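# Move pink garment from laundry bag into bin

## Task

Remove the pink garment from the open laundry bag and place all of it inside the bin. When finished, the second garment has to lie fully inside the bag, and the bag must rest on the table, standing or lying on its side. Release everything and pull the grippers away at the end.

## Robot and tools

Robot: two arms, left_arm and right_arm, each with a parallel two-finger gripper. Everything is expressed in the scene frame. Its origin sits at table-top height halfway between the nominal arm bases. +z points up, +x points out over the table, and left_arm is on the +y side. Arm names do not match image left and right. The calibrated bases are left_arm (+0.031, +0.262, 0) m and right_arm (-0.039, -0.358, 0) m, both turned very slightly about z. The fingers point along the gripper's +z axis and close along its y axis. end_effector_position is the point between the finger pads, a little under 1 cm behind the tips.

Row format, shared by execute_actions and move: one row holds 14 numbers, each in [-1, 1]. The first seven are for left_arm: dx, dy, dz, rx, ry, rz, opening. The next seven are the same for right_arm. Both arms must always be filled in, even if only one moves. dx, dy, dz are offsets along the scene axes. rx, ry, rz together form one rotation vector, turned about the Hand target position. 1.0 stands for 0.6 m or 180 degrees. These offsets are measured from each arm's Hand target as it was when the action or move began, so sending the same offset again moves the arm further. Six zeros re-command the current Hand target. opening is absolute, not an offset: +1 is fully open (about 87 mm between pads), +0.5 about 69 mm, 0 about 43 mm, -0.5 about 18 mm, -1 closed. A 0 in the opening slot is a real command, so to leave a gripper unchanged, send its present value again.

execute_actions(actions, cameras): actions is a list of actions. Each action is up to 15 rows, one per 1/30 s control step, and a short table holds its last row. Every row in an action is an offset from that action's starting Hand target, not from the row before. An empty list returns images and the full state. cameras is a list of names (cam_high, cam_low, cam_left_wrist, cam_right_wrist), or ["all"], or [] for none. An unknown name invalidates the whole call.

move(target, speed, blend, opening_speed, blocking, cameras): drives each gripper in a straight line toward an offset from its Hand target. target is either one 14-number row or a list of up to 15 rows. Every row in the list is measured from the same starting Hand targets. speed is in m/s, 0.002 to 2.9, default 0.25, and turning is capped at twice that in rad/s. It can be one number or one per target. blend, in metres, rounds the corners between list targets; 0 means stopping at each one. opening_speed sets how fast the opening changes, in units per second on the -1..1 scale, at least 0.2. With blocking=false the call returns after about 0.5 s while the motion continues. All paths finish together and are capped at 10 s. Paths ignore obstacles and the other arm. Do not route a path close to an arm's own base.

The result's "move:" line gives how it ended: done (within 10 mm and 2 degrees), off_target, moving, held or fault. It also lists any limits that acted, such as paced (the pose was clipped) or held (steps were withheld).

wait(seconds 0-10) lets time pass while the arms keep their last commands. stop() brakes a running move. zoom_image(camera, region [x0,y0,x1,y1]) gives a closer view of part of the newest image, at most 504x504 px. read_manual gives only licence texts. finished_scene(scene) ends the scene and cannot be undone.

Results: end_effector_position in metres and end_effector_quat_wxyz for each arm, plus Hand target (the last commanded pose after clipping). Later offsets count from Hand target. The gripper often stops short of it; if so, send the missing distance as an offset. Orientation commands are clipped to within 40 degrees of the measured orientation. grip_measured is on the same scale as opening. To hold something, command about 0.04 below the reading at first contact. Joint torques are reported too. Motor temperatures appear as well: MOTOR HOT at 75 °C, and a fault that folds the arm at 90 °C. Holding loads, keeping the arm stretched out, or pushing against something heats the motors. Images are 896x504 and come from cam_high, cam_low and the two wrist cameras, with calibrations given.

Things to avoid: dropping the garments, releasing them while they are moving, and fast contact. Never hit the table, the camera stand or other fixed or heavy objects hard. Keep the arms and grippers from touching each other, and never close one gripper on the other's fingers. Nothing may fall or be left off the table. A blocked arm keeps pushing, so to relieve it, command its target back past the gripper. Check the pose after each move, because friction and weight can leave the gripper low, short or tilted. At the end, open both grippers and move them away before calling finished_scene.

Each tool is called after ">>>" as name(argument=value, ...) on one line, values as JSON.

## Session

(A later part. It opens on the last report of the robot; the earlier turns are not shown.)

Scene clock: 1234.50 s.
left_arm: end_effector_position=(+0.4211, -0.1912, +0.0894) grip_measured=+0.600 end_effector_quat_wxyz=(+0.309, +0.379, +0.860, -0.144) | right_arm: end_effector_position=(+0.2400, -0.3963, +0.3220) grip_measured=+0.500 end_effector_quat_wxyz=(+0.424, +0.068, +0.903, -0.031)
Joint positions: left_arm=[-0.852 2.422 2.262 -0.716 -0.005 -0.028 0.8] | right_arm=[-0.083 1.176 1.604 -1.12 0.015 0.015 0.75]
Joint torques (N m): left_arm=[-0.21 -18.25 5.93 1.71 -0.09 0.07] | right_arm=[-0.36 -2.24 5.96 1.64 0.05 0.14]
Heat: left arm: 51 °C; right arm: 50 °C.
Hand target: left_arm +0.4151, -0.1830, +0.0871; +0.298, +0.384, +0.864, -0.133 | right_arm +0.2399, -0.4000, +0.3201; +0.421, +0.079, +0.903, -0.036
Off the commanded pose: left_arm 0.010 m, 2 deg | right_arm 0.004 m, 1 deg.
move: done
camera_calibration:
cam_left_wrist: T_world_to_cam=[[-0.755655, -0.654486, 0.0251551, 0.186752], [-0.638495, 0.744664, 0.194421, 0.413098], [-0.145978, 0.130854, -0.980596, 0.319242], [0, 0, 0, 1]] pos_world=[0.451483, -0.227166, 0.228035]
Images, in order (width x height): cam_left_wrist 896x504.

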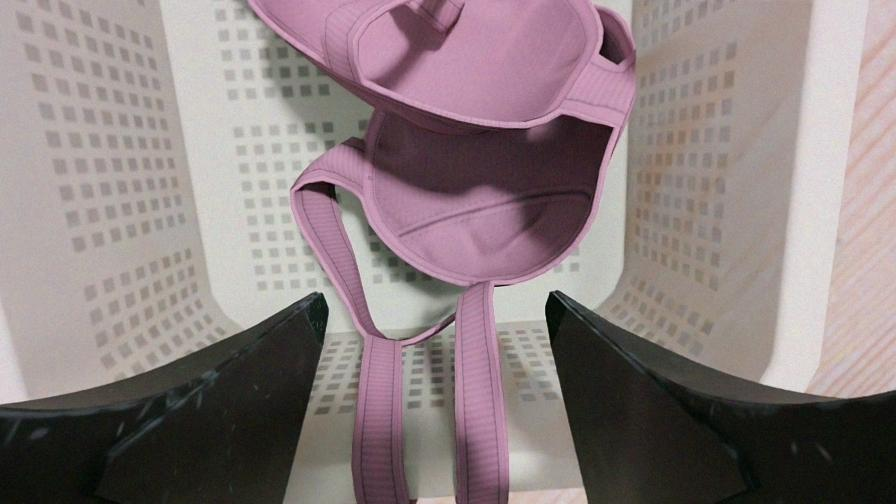

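>>> move(target=[[-0.0145,0.0145,-0.002,0,0,0,0.6,0,0,0,0,0,0,0.5],[-0.0145,0.0145,-0.002,0,0,0,-1,0,0,0,0,0,0,0.5]], speed=0.1, opening_speed=2, cameras=["cam_left_wrist"])

Scene clock: 1242.43 s.
left_arm: end_effector_position=(+0.4145, -0.1863, +0.0884) grip_measured=-0.907 end_effector_quat_wxyz=(+0.315, +0.380, +0.858, -0.146) | right_arm: end_effector_position=(+0.2400, -0.3963, +0.3220) grip_measured=+0.500 end_effector_quat_wxyz=(+0.424, +0.068, +0.903, -0.031)
Joint positions: left_arm=[-0.856 2.358 2.137 -0.642 -0.007 -0.028 0.046] | right_arm=[-0.083 1.176 1.604 -1.12 0.015 0.015 0.75]
Joint torques (N m): left_arm=[-0.01 -18.33 5.81 1.53 -0.07 0.05] | right_arm=[-0.36 -2.25 5.96 1.64 0.05 0.14]
Motor temperatures (°C): left_arm=[22 55 36 42 24 23 24] | right_arm=[22 29 40 50 25 26 23]
Heat: left arm: 55 °C; right arm: 50 °C.
Hand target: left_arm +0.4064, -0.1743, +0.0860; +0.298, +0.384, +0.864, -0.133 | right_arm +0.2399, -0.4000, +0.3201; +0.421, +0.079, +0.903, -0.036
Off the commanded pose: left_arm 0.015 m, 3 deg | right_arm 0.004 m, 1 deg.
move: off_target (left_arm); target 2's new opening was sent with left_arm's hand 0.015 m and 3 deg from that target
camera_calibration:
cam_left_wrist: T_world_to_cam=[[-0.757256, -0.652708, 0.0231379, 0.1862], [-0.638869, 0.747629, 0.181376, 0.407357], [-0.135684, 0.122566, -0.983142, 0.311079], [0, 0, 0, 1]] pos_world=[0.443457, -0.221145, 0.227642]
Images, in order (width x height): cam_left_wrist 896x504.

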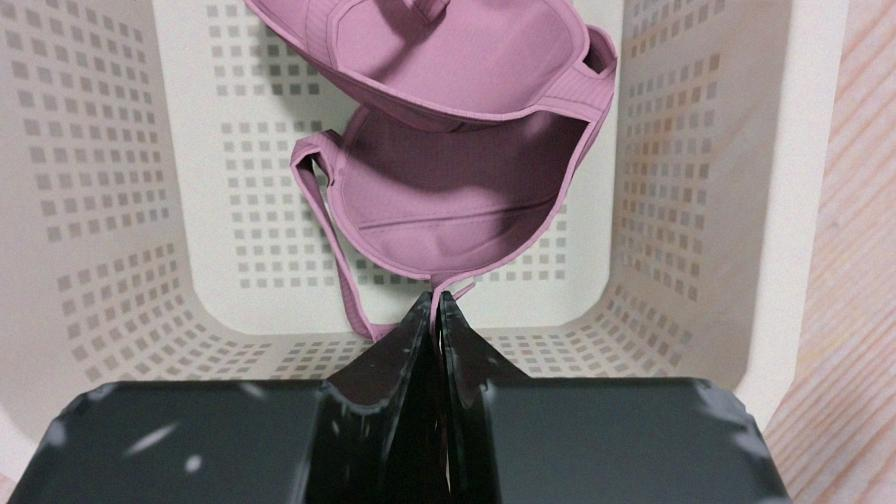

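>>> move(target=[[0.031,-0.0428,0.14,-0.0413,-0.0372,0,-1,0,0,0,0,0,0,0.5],[0.106,-0.1012,0.2233,-0.1238,-0.1115,0,-1,0,0,0,0,0,0,0.5],[0.131,-0.1178,0.1233,-0.1238,-0.1115,0,-1,0,0,0,0,0,0,0.5]], speed=0.15, blend=0.02, cameras=["cam_high","cam_low"])

>>> zoom_image(camera="cam_high", region=[300, 120, 480, 280])

>>> zoom_image(camera="cam_low", region=[30, 180, 310, 450])

Scene clock: 1254.07 s.
left_arm: end_effector_position=(+0.4818, -0.2451, +0.1760) grip_measured=-0.907 end_effector_quat_wxyz=(+0.517, +0.330, +0.755, -0.233) | right_arm: end_effector_position=(+0.2400, -0.3963, +0.3220) grip_measured=+0.500 end_effector_quat_wxyz=(+0.424, +0.068, +0.903, -0.031)
Joint positions: left_arm=[-0.838 2.364 2.145 -0.147 -0.01 -0.015 0.046] | right_arm=[-0.083 1.176 1.604 -1.12 0.015 0.015 0.75]
Joint torques (N m): left_arm=[0.38 -14.64 7.57 2.74 0.11 0.12] | right_arm=[-0.36 -2.24 5.96 1.64 0.05 0.14]
Motor temperatures (°C): left_arm=[22 60 36 43 24 23 24] | right_arm=[22 28 40 50 25 26 23]
Heat: left arm: 60 °C; right arm: 50 °C.
Hand target: left_arm +0.4849, -0.2451, +0.1599; +0.511, +0.337, +0.757, -0.228 | right_arm +0.2399, -0.4000, +0.3201; +0.421, +0.079, +0.903, -0.036
Off the commanded pose: left_arm 0.016 m, 1 deg | right_arm 0.004 m, 1 deg.
move: off_target (left_arm)
Images, in order (width x height): cam_high 896x504, cam_low 896x504.

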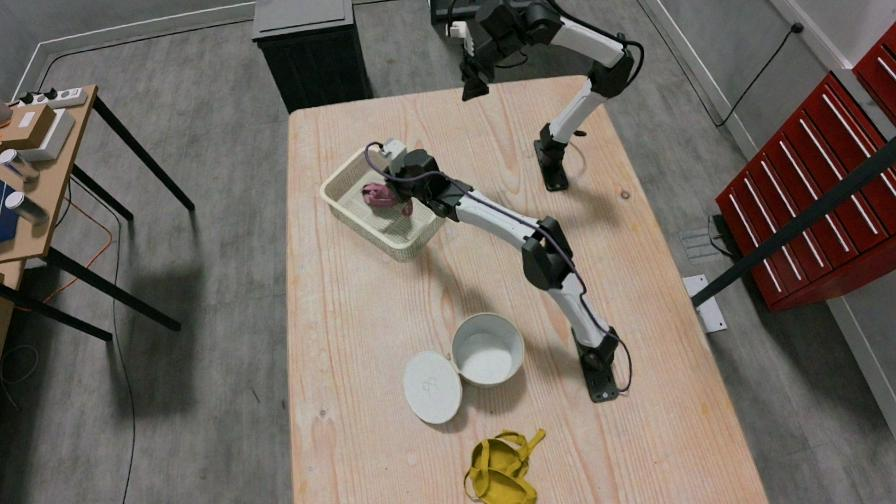

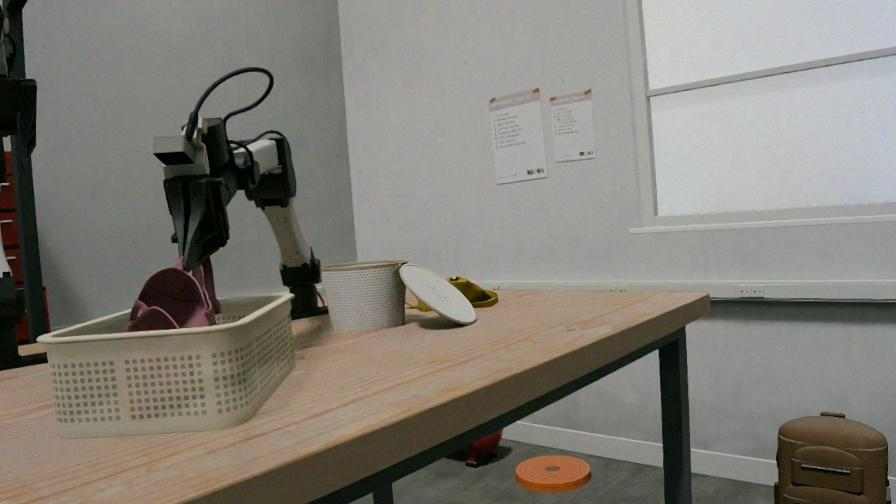

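Scaled by 2.800 from the camera's 896x504 image, which has a finer 1280x720 frame.

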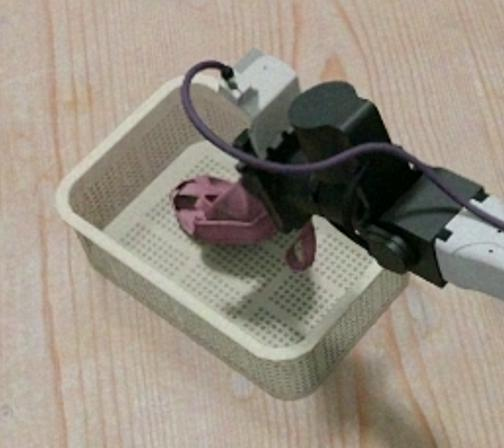

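Scaled by 1.800 from the camera's 896x504 image, which has a finer 1280x720 frame.

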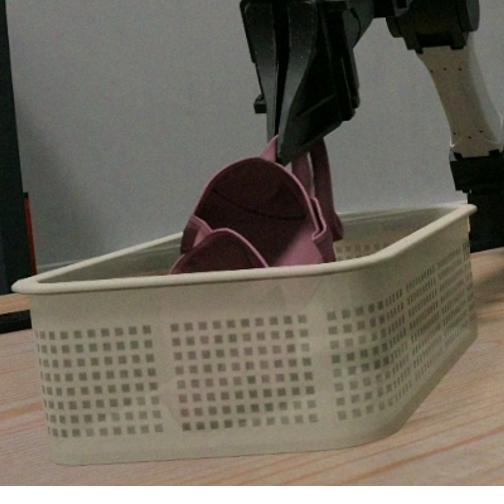

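>>> move(target=[[0.0167,-0.0167,-0.0583,-0.0165,-0.0149,0,-1,0,0,0,0,0,0,0.5],[0.0167,-0.0167,-0.0583,-0.0165,-0.0149,0,0.2,0,0,0,0,0,0,0.5],[0.0083,-0.0083,0.075,0,0,0,0.2,0,0,0,0,0,0,0.5],[-0.1415,0.1752,0.2335,0.0743,0.0669,0,0.2,0,0,0,0,0,0,0.5]], speed=[0.1,0.1,0.2,0.3], blend=[0,0,0.03,0], opening_speed=1.5, cameras=["cam_high","cam_low","cam_left_wrist"])

Scene clock: 1265.50 s.
left_arm: end_effector_position=(+0.3988, -0.1395, +0.3099) grip_measured=+0.200 end_effector_quat_wxyz=(+0.409, +0.357, +0.820, -0.180) | right_arm: end_effector_position=(+0.2400, -0.3963, +0.3220) grip_measured=+0.500 end_effector_quat_wxyz=(+0.424, +0.068, +0.903, -0.031)
Joint positions: left_arm=[-0.822 2.289 2.847 -1.202 -0.004 -0.007 0.6] | right_arm=[-0.083 1.176 1.604 -1.12 0.015 0.015 0.75]
Joint torques (N m): left_arm=[0.38 -11.38 8.21 2.08 0.18 0.13] | right_arm=[-0.36 -2.22 5.96 1.64 0.05 0.14]
Motor temperatures (°C): left_arm=[22 60 36 45 24 23 24] | right_arm=[22 28 40 50 25 26 23]
Heat: left arm: 60 °C; right arm: 50 °C.
Hand target: left_arm +0.4000, -0.1399, +0.2999; +0.386, +0.368, +0.828, -0.172 | right_arm +0.2399, -0.4000, +0.3201; +0.421, +0.079, +0.903, -0.036
Off the commanded pose: left_arm 0.010 m, 3 deg | right_arm 0.004 m, 1 deg.
elbow stopped short (left arm): the move would have taken joint 3 (elbow) straighter than the controller allows.
move: off_target (left_arm); target 2's new opening was sent with left_arm's hand 0.014 m and 1 deg from that target
camera_calibration:
cam_left_wrist: T_world_to_cam=[[-0.749005, -0.662503, 0.00904383, 0.199495], [-0.662344, 0.748334, -0.0360001, 0.398935], [0.0170824, -0.0329544, -0.999311, 0.443356], [0, 0, 0, 1]] pos_world=[0.406081, -0.15176, 0.455608]
Images, in order (width x height): cam_high 896x504, cam_low 896x504, cam_left_wrist 896x504.

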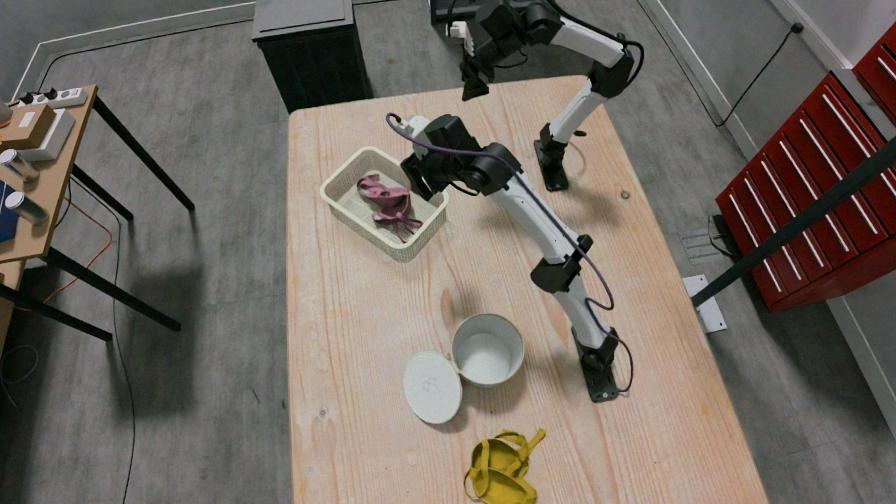

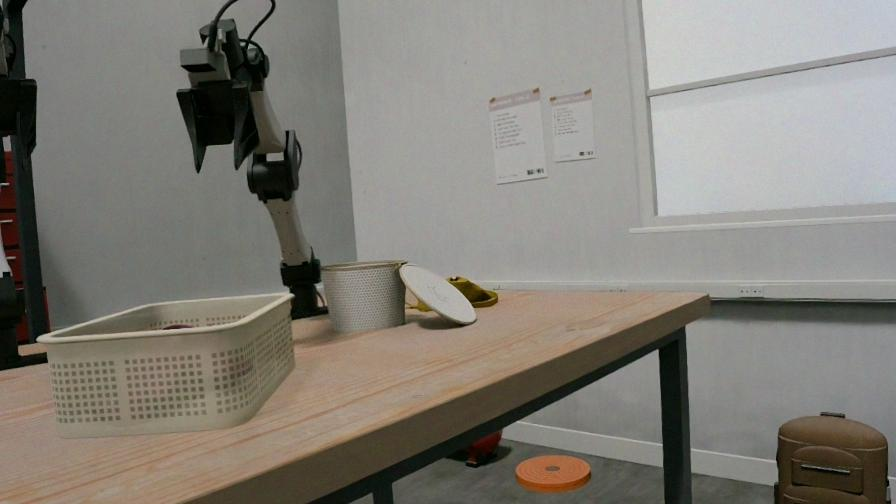

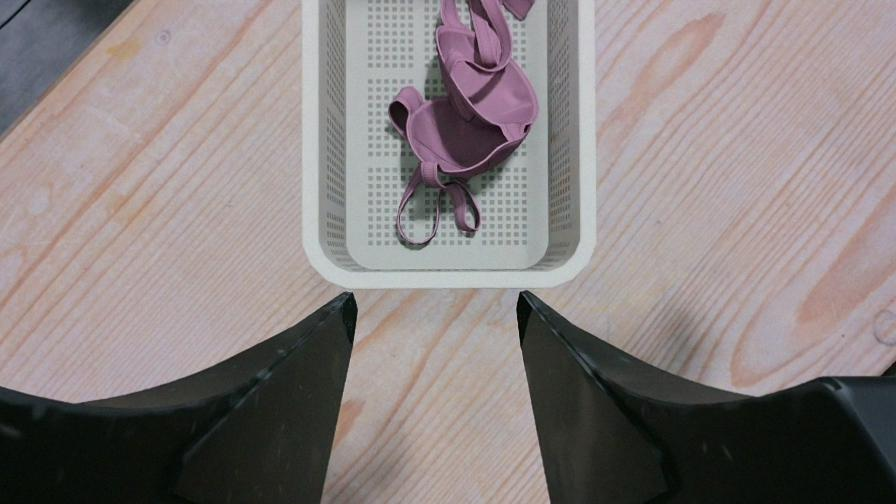

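>>> move(target=[-0.2,0.95,-0.0667,0.0069,0.0603,0.4599,0.3,0,0,0,0,0,0,0.5], speed=0.35, cameras=["cam_high","cam_left_wrist"])

>>> zoom_image(camera="cam_left_wrist", region=[200, 0, 700, 400])

Scene clock: 1286.23 s.
left_arm: end_effector_position=(+0.2778, +0.4293, +0.2534) grip_measured=+0.300 end_effector_quat_wxyz=(+0.319, -0.290, +0.896, +0.104) | right_arm: end_effector_position=(+0.2400, -0.3963, +0.3220) grip_measured=+0.500 end_effector_quat_wxyz=(+0.424, +0.068, +0.903, -0.031)
Joint positions: left_arm=[0.591 1.279 1.476 -1.084 -0.029 -0.032 0.65] | right_arm=[-0.083 1.176 1.604 -1.12 0.015 0.015 0.75]
Joint torques (N m): left_arm=[0.39 -4.42 9.69 1.96 0.2 0.13] | right_arm=[-0.36 -2.24 5.96 1.63 0.05 0.14]
Motor temperatures (°C): left_arm=[22 53 36 45 24 23 24] | right_arm=[22 28 40 49 25 26 23]
Heat: left arm: 53 °C; right arm: 49 °C.
Hand target: left_arm +0.2800, +0.4301, +0.2600; +0.326, -0.283, +0.896, +0.103 | right_arm +0.2399, -0.4000, +0.3201; +0.421, +0.079, +0.903, -0.036
Off the commanded pose: left_arm 0.007 m, 1 deg | right_arm 0.004 m, 1 deg.
move: done
camera_calibration:
cam_left_wrist: T_world_to_cam=[[0.569028, -0.822268, 0.00910788, 0.188552], [-0.805823, -0.555372, 0.205455, 0.429506], [-0.16388, -0.124249, -0.978624, 0.491898], [0, 0, 0, 1]] pos_world=[0.319427, 0.454694, 0.391422]
Images, in order (width x height): cam_high 896x504, cam_left_wrist 896x504.

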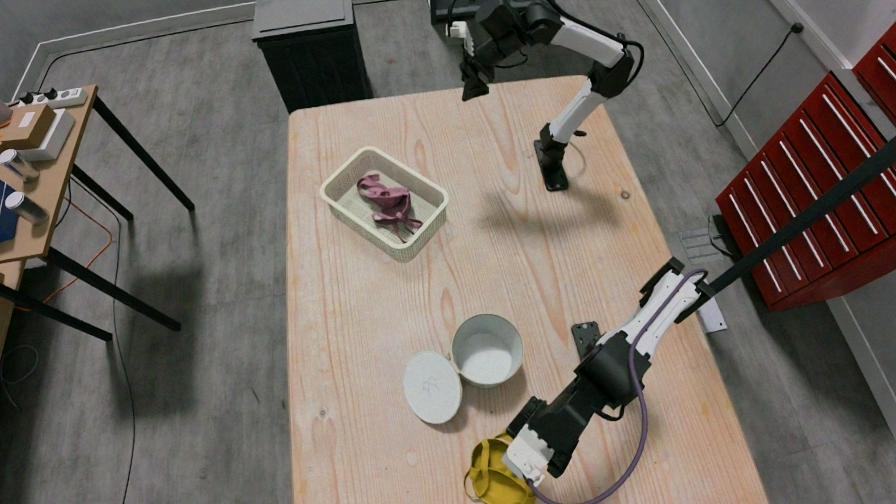

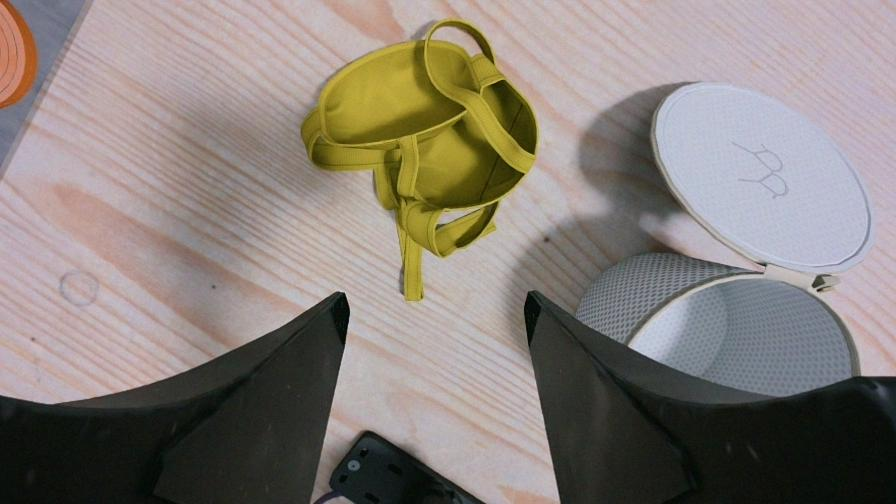

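Scaled by 1.008 from the camera's 896x504 image, which has a finer 1280x720 frame.

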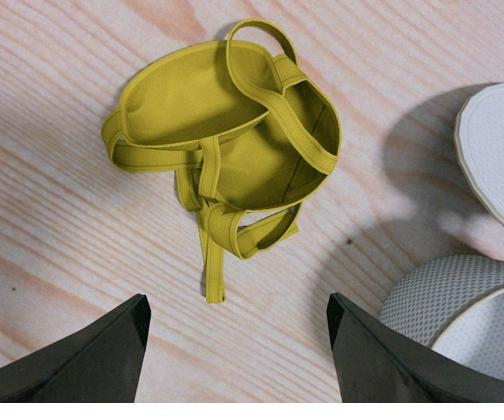

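>>> zoom_image(camera="cam_left_wrist", region=[290, 10, 560, 310])

Scaled by 1.680 from the camera's 896x504 image, which has a finer 1280x720 frame.

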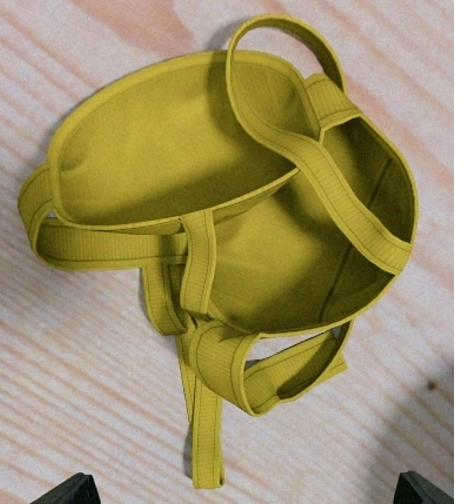

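>>> move(target=[0.1417,0.0467,-0.2167,-0.0637,0.0910,0,0.6,0,0,0,0,0,0,0.5], speed=0.25, cameras=["cam_left_wrist"])

Scene clock: 1322.23 s.
left_arm: end_effector_position=(+0.3601, +0.4579, +0.1258) grip_measured=+0.600 end_effector_quat_wxyz=(+0.160, -0.293, +0.941, +0.052) | right_arm: end_effector_position=(+0.2400, -0.3963, +0.3220) grip_measured=+0.500 end_effector_quat_wxyz=(+0.424, +0.068, +0.903, -0.031)
Joint positions: left_arm=[0.539 1.828 1.612 -1.017 -0.029 -0.067 0.8] | right_arm=[-0.083 1.176 1.604 -1.12 0.015 0.015 0.75]
Joint torques (N m): left_arm=[-0.49 -10.14 9.74 1.27 0.01 -0.12] | right_arm=[-0.36 -2.24 5.96 1.64 0.05 0.14]
Motor temperatures (°C): left_arm=[22 43 37 43 24 23 24] | right_arm=[22 28 40 49 25 26 23]
Heat: left arm: 43 °C; right arm: 49 °C.
Hand target: left_arm +0.3650, +0.4580, +0.1299; +0.166, -0.297, +0.939, +0.052 | right_arm +0.2399, -0.4000, +0.3201; +0.421, +0.079, +0.903, -0.036
Off the commanded pose: left_arm 0.006 m, 1 deg | right_arm 0.004 m, 1 deg.
move: done
camera_calibration:
cam_left_wrist: T_world_to_cam=[[0.554834, -0.831858, 0.0130652, 0.175444], [-0.712032, -0.466673, 0.524621, 0.423345], [-0.430313, -0.300381, -0.851236, 0.544677], [0, 0, 0, 1]] pos_world=[0.438475, 0.507118, 0.23926]
Images, in order (width x height): cam_left_wrist 896x504.

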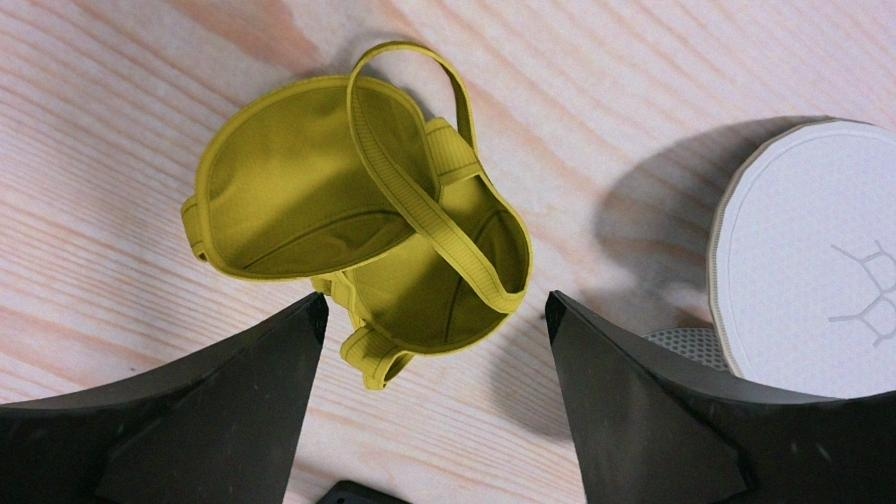

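>>> move(target=[0.005,0.0017,-0.1583,0,0,0,0.15,0,0,0,0,0,0,0.5], speed=0.15, cameras=["cam_left_wrist"])

Scene clock: 1338.77 s.
left_arm: end_effector_position=(+0.3681, +0.4626, +0.0424) grip_measured=+0.150 end_effector_quat_wxyz=(+0.172, -0.293, +0.939, +0.055) | right_arm: end_effector_position=(+0.2400, -0.3963, +0.3220) grip_measured=+0.500 end_effector_quat_wxyz=(+0.424, +0.068, +0.903, -0.031)
Joint positions: left_arm=[0.539 1.884 1.345 -0.67 -0.029 -0.069 0.575] | right_arm=[-0.083 1.176 1.604 -1.12 0.015 0.015 0.75]
Joint torques (N m): left_arm=[-0.66 -9.94 6.38 1.46 0 -0.15] | right_arm=[-0.36 -2.24 5.97 1.64 0.05 0.14]
Heat: left arm: 43 °C; right arm: 49 °C.
Hand target: left_arm +0.3680, +0.4590, +0.0348; +0.166, -0.297, +0.939, +0.052 | right_arm +0.2399, -0.4000, +0.3201; +0.421, +0.079, +0.903, -0.036
Off the commanded pose: left_arm 0.008 m, 1 deg | right_arm 0.004 m, 1 deg.
move: done
camera_calibration:
cam_left_wrist: T_world_to_cam=[[0.555756, -0.831212, 0.0148902, 0.175287], [-0.72229, -0.473906, 0.503696, 0.483061], [-0.411622, -0.290687, -0.863753, 0.467751], [0, 0, 0, 1]] pos_world=[0.44403, 0.510595, 0.158095]
Images, in order (width x height): cam_left_wrist 896x504.

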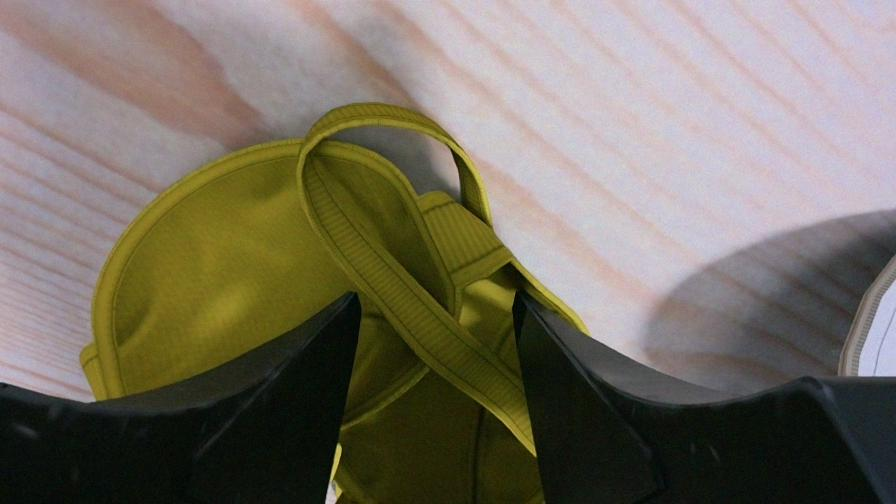

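>>> move(target=[0,0,0,0,0,0,-1,0,0,0,0,0,0,0.5], opening_speed=2, cameras=["cam_left_wrist"])

Scene clock: 1342.17 s.
left_arm: end_effector_position=(+0.3689, +0.4630, +0.0425) grip_measured=-0.894 end_effector_quat_wxyz=(+0.174, -0.293, +0.939, +0.055) | right_arm: end_effector_position=(+0.2400, -0.3963, +0.3220) grip_measured=+0.500 end_effector_quat_wxyz=(+0.424, +0.068, +0.903, -0.031)
Joint positions: left_arm=[0.539 1.884 1.345 -0.666 -0.029 -0.069 0.053] | right_arm=[-0.083 1.176 1.604 -1.12 0.015 0.015 0.75]
Joint torques (N m): left_arm=[-0.64 -9.96 6.42 1.45 0 -0.15] | right_arm=[-0.36 -2.24 5.96 1.64 0.05 0.14]
Heat: left arm: 43 °C; right arm: 49 °C.
Hand target: left_arm +0.3680, +0.4590, +0.0348; +0.166, -0.296, +0.939, +0.052 | right_arm +0.2399, -0.4000, +0.3201; +0.421, +0.079, +0.903, -0.036
Off the commanded pose: left_arm 0.009 m, 1 deg | right_arm 0.004 m, 1 deg.
move: done
camera_calibration:
cam_left_wrist: T_world_to_cam=[[0.555672, -0.831264, 0.015146, 0.175247], [-0.723823, -0.474728, 0.500714, 0.484758], [-0.409035, -0.289196, -0.86548, 0.466769], [0, 0, 0, 1]] pos_world=[0.444424, 0.510792, 0.1586]
Images, in order (width x height): cam_left_wrist 896x504.

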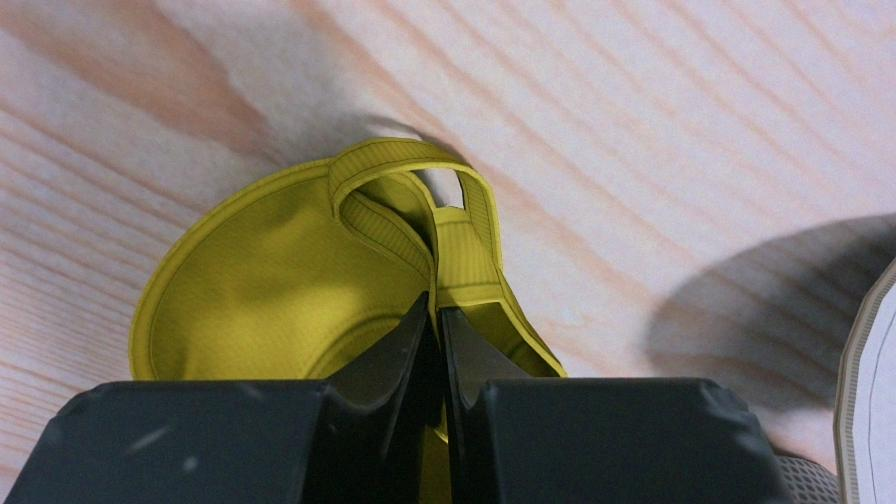

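>>> move(target=[[-0.0217,-0.015,0.2753,0.0637,-0.0910,0,-1,0,0,0,0,0,0,0.5],[-0.0633,-0.0983,0.6087,0.1753,-0.2503,0,-1,0,0,0,0,0,0,0.5]], speed=0.2, blend=0.03, cameras=["cam_high","cam_low"])

Scene clock: 1356.80 s.
left_arm: end_effector_position=(+0.3308, +0.3993, +0.3867) grip_measured=-0.894 end_effector_quat_wxyz=(+0.567, -0.239, +0.768, +0.177) | right_arm: end_effector_position=(+0.2400, -0.3963, +0.3220) grip_measured=+0.500 end_effector_quat_wxyz=(+0.424, +0.068, +0.903, -0.031)
Joint positions: left_arm=[0.285 1.122 1.518 -0.711 -0.313 -0.099 0.053] | right_arm=[-0.083 1.176 1.604 -1.12 0.015 0.015 0.75]
Joint torques (N m): left_arm=[-0.51 -3.29 9.22 2.71 -0.24 0.06] | right_arm=[-0.36 -2.24 5.96 1.64 0.05 0.14]
Heat: left arm: 43 °C; right arm: 49 °C.
Hand target: left_arm +0.3300, +0.4001, +0.4001; +0.581, -0.239, +0.756, +0.183 | right_arm +0.2399, -0.4000, +0.3201; +0.421, +0.079, +0.903, -0.036
Off the commanded pose: left_arm 0.013 m, 2 deg | right_arm 0.004 m, 1 deg.
move: off_target (left_arm)
Images, in order (width x height): cam_high 896x504, cam_low 896x504.

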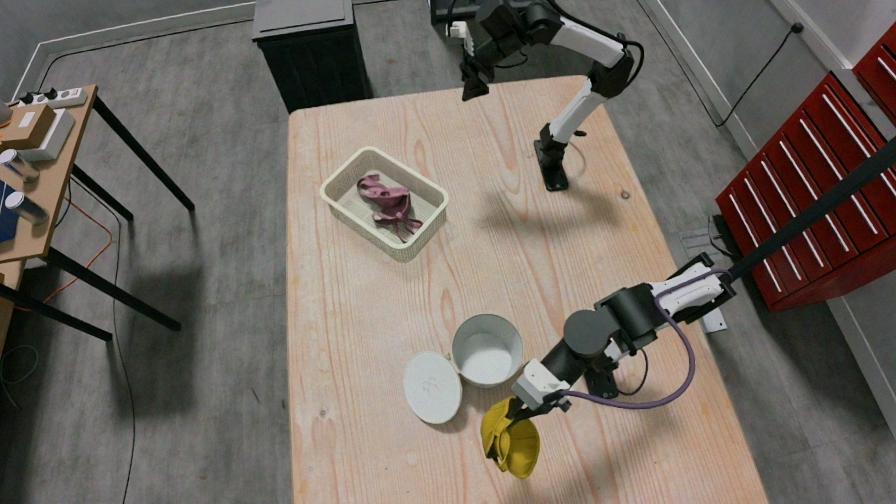

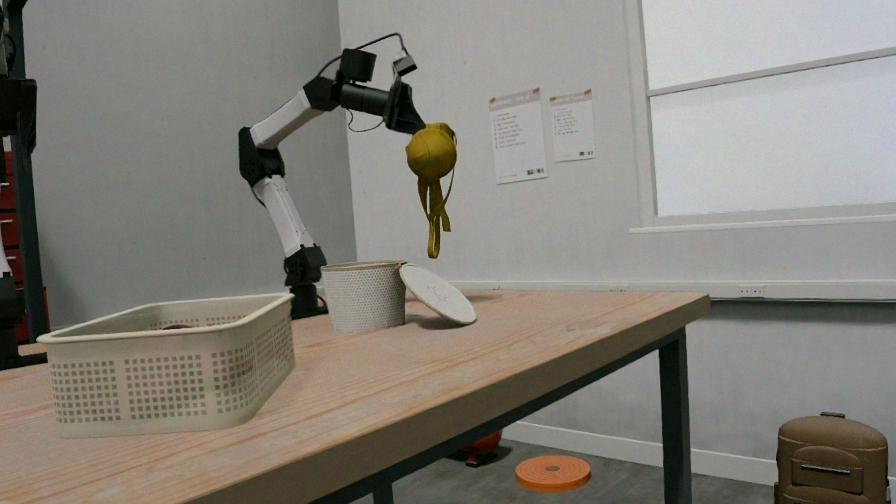

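>>> move(target=[-0.0383,-0.32,0.0583,0,0,-0.25,-1,0,0,0,0,0,0,0.5], speed=0.2, cameras=["cam_high","cam_low","cam_left_wrist"])

>>> zoom_image(camera="cam_high", region=[400, 270, 600, 450])

>>> zoom_image(camera="cam_low", region=[250, 80, 530, 340])

Scene clock: 1370.33 s.
left_arm: end_effector_position=(+0.3094, +0.2110, +0.4295) grip_measured=-0.894 end_effector_quat_wxyz=(+0.604, +0.057, +0.793, -0.050) | right_arm: end_effector_position=(+0.2400, -0.3963, +0.3220) grip_measured=+0.500 end_effector_quat_wxyz=(+0.424, +0.068, +0.903, -0.031)
Joint positions: left_arm=[-0.204 1.058 1.685 -0.897 -0.055 -0.026 0.053] | right_arm=[-0.083 1.176 1.604 -1.12 0.015 0.015 0.75]
Joint torques (N m): left_arm=[-0.54 -0.81 8.42 2.47 0.17 0.15] | right_arm=[-0.36 -2.22 5.96 1.63 0.05 0.14]
Heat: left arm: 47 °C; right arm: 49 °C.
Hand target: left_arm +0.3070, +0.2082, +0.4351; +0.607, +0.069, +0.790, -0.053 | right_arm +0.2399, -0.4000, +0.3201; +0.421, +0.079, +0.903, -0.036
Off the commanded pose: left_arm 0.007 m, 1 deg | right_arm 0.004 m, 1 deg.
move: done
camera_calibration:
cam_left_wrist: T_world_to_cam=[[-0.174864, -0.984567, 0.00714068, 0.254794], [-0.903224, 0.157521, -0.399217, 0.436902], [0.391931, -0.0762581, -0.916829, 0.433726], [0, 0, 0, 1]] pos_world=[0.269183, 0.215116, 0.570252]
Images, in order (width x height): cam_high 896x504, cam_low 896x504, cam_left_wrist 896x504.

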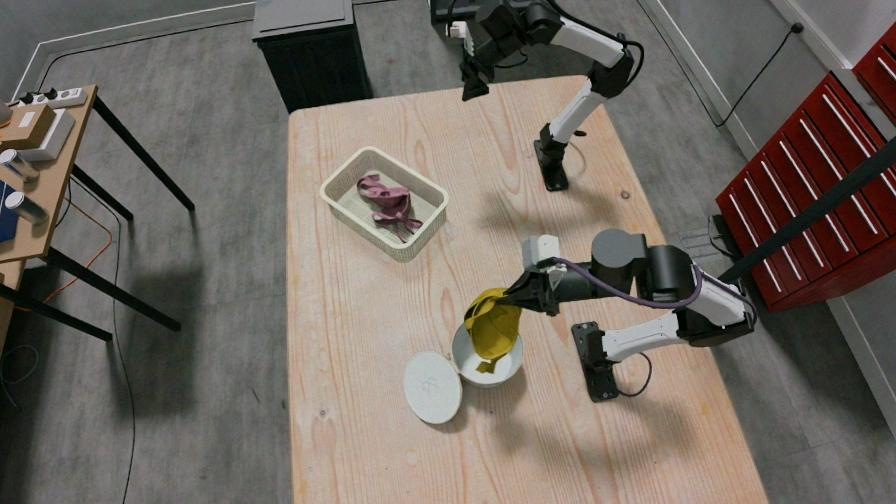

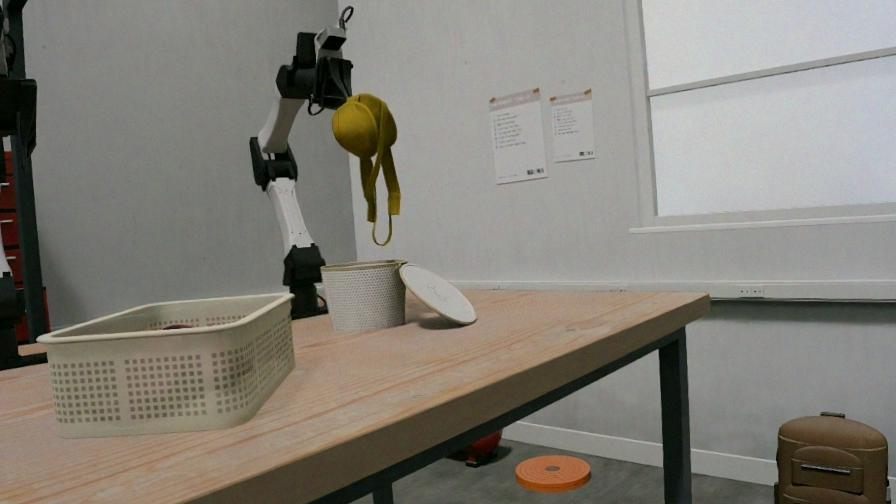

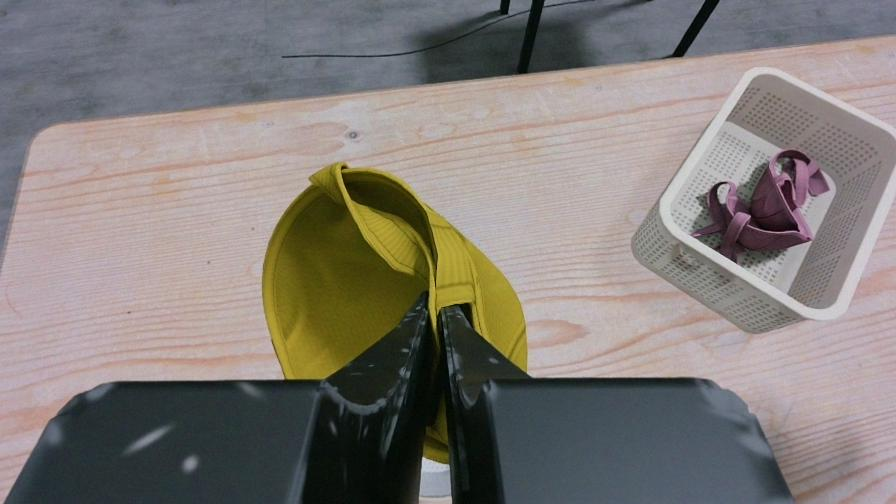

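Scaled by 2.520 from the camera's 896x504 image, which has a finer 1280x720 frame.

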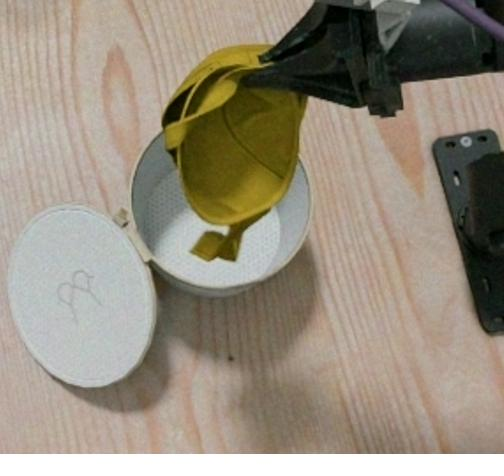

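Scaled by 1.800 from the camera's 896x504 image, which has a finer 1280x720 frame.

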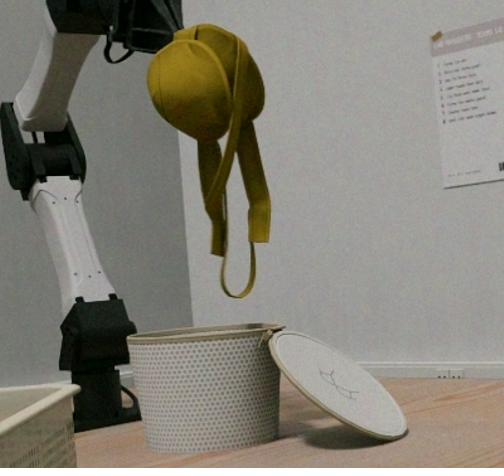

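>>> move(target=[[-0.0117,-0.0337,0,0,0,0,-1,0,0,0,0,0,0,0.5],[-0.0117,-0.0337,-0.2585,0.0145,0.0821,0,-1,0,0,0,0,0,0,0.5]], speed=0.15, blend=0.015, cameras=["cam_high","cam_low"])

>>> zoom_image(camera="cam_high", region=[400, 270, 600, 450])

>>> zoom_image(camera="cam_low", region=[250, 80, 530, 340])

Scene clock: 1402.63 s.
left_arm: end_effector_position=(+0.2998, +0.1891, +0.2792) grip_measured=-0.894 end_effector_quat_wxyz=(+0.493, +0.081, +0.865, -0.035) | right_arm: end_effector_position=(+0.2400, -0.3963, +0.3220) grip_measured=+0.500 end_effector_quat_wxyz=(+0.424, +0.068, +0.903, -0.031)
Joint positions: left_arm=[-0.351 0.936 1.178 -0.787 -0.167 -0.079 0.053] | right_arm=[-0.083 1.176 1.604 -1.12 0.015 0.015 0.75]
Joint torques (N m): left_arm=[0.49 -2.58 6.64 2.6 0.11 -0.15] | right_arm=[-0.36 -2.24 5.96 1.64 0.05 0.14]
Motor temperatures (°C): left_arm=[22 37 38 48 24 23 25] | right_arm=[22 27 39 49 25 26 23]
Heat: left arm: 48 °C; right arm: 49 °C.
Hand target: left_arm +0.3000, +0.1878, +0.2799; +0.498, +0.075, +0.863, -0.044 | right_arm +0.2399, -0.4000, +0.3201; +0.421, +0.079, +0.903, -0.036
Off the commanded pose: left_arm 0.001 m, 1 deg | right_arm 0.004 m, 1 deg.
move: done; blend cut to 0.0107 m at target 1
Images, in order (width x height): cam_high 896x504, cam_low 896x504.

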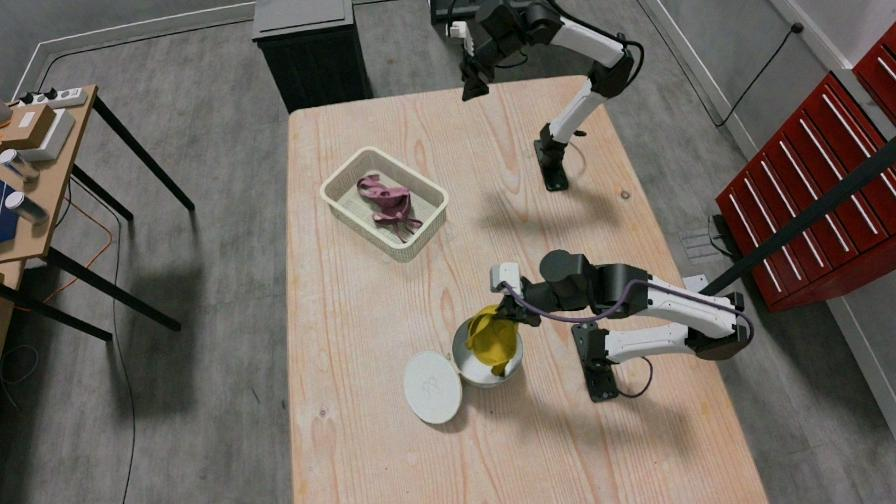

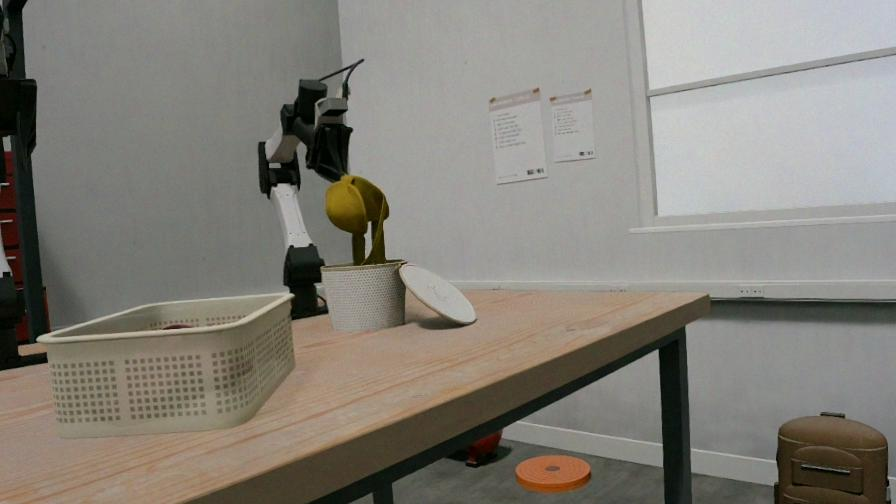

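Scaled by 2.520 from the camera's 896x504 image, which has a finer 1280x720 frame.

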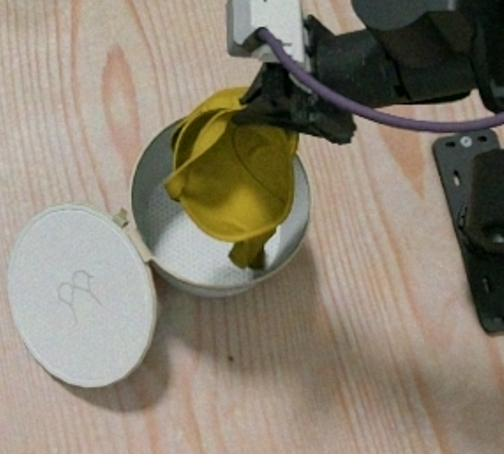

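Scaled by 1.800 from the camera's 896x504 image, which has a finer 1280x720 frame.

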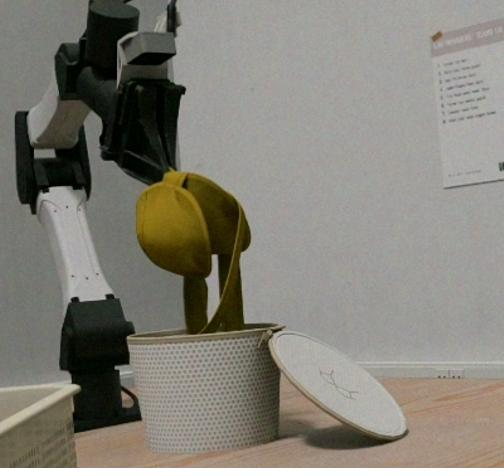

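>>> move(target=[0.005,0.0083,-0.2417,0.0289,0.1641,0,-1,0,0,0,0,0,0,0.5], speed=0.12, cameras=["cam_high","cam_low","cam_left_wrist"])

>>> zoom_image(camera="cam_high", region=[400, 270, 600, 450])

>>> zoom_image(camera="cam_low", region=[250, 80, 530, 340])

Scene clock: 1414.33 s.
left_arm: end_effector_position=(+0.3081, +0.1921, +0.1423) grip_measured=-0.894 end_effector_quat_wxyz=(+0.273, +0.083, +0.958, -0.020) | right_arm: end_effector_position=(+0.2400, -0.3963, +0.3220) grip_measured=+0.500 end_effector_quat_wxyz=(+0.424, +0.068, +0.903, -0.031)
Joint positions: left_arm=[-0.264 1.255 1.062 -0.825 -0.059 -0.082 0.053] | right_arm=[-0.083 1.176 1.604 -1.12 0.015 0.015 0.75]
Joint torques (N m): left_arm=[0.49 -4.34 6.76 1.64 0.12 0] | right_arm=[-0.36 -2.24 5.97 1.64 0.05 0.14]
Heat: left arm: 48 °C; right arm: 48 °C.
Hand target: left_arm +0.3030, +0.1929, +0.1349; +0.258, +0.084, +0.962, -0.023 | right_arm +0.2399, -0.4000, +0.3201; +0.421, +0.079, +0.903, -0.036
Off the commanded pose: left_arm 0.009 m, 2 deg | right_arm 0.004 m, 1 deg.
move: done
camera_calibration:
cam_left_wrist: T_world_to_cam=[[-0.189254, -0.981902, 0.00712693, 0.241915], [-0.926571, 0.180982, 0.329715, 0.223055], [-0.325037, 0.0557962, -0.944054, 0.368926], [0, 0, 0, 1]] pos_world=[0.372375, 0.176583, 0.273018]
Images, in order (width x height): cam_high 896x504, cam_low 896x504, cam_left_wrist 896x504.

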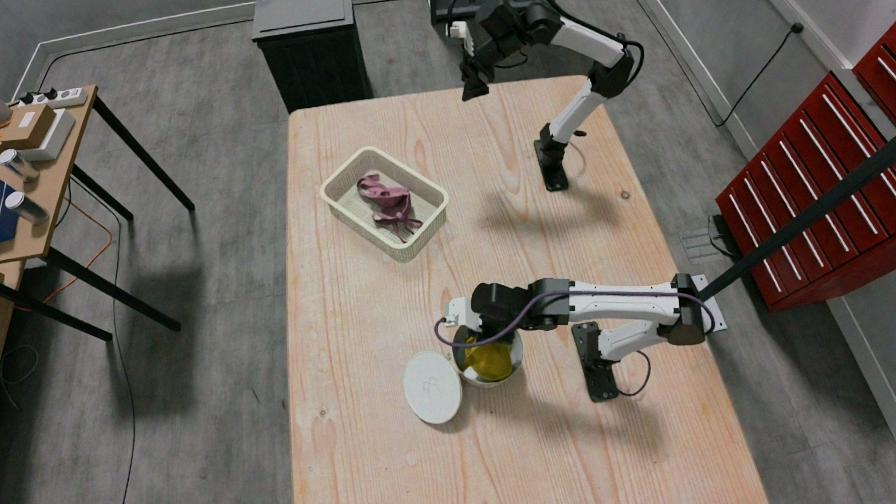

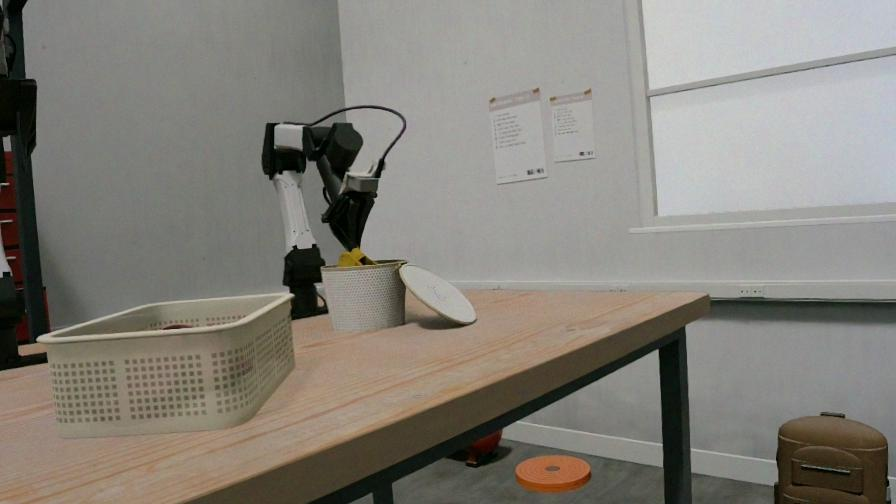

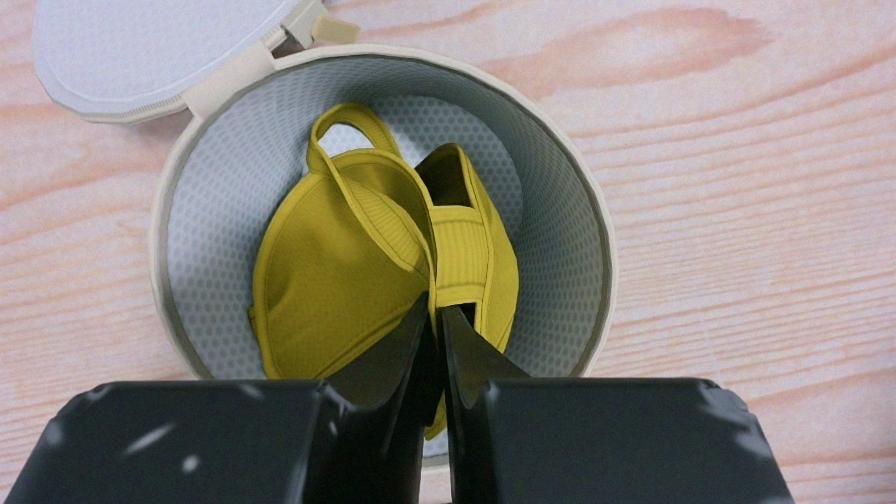

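Scaled by 2.520 from the camera's 896x504 image, which has a finer 1280x720 frame.

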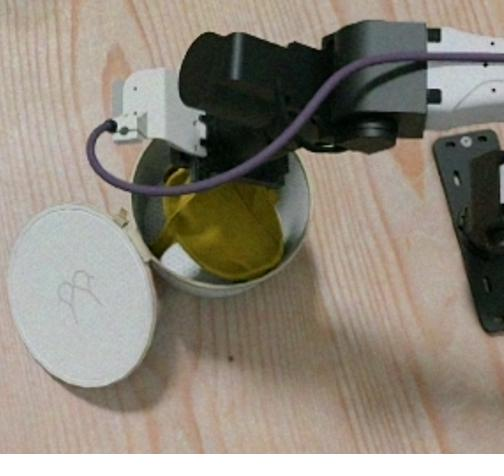

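Scaled by 1.800 from the camera's 896x504 image, which has a finer 1280x720 frame.

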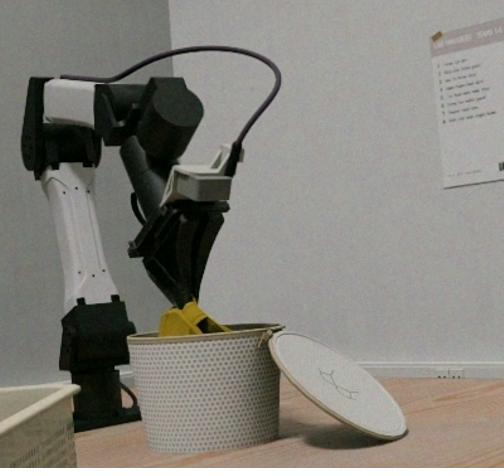

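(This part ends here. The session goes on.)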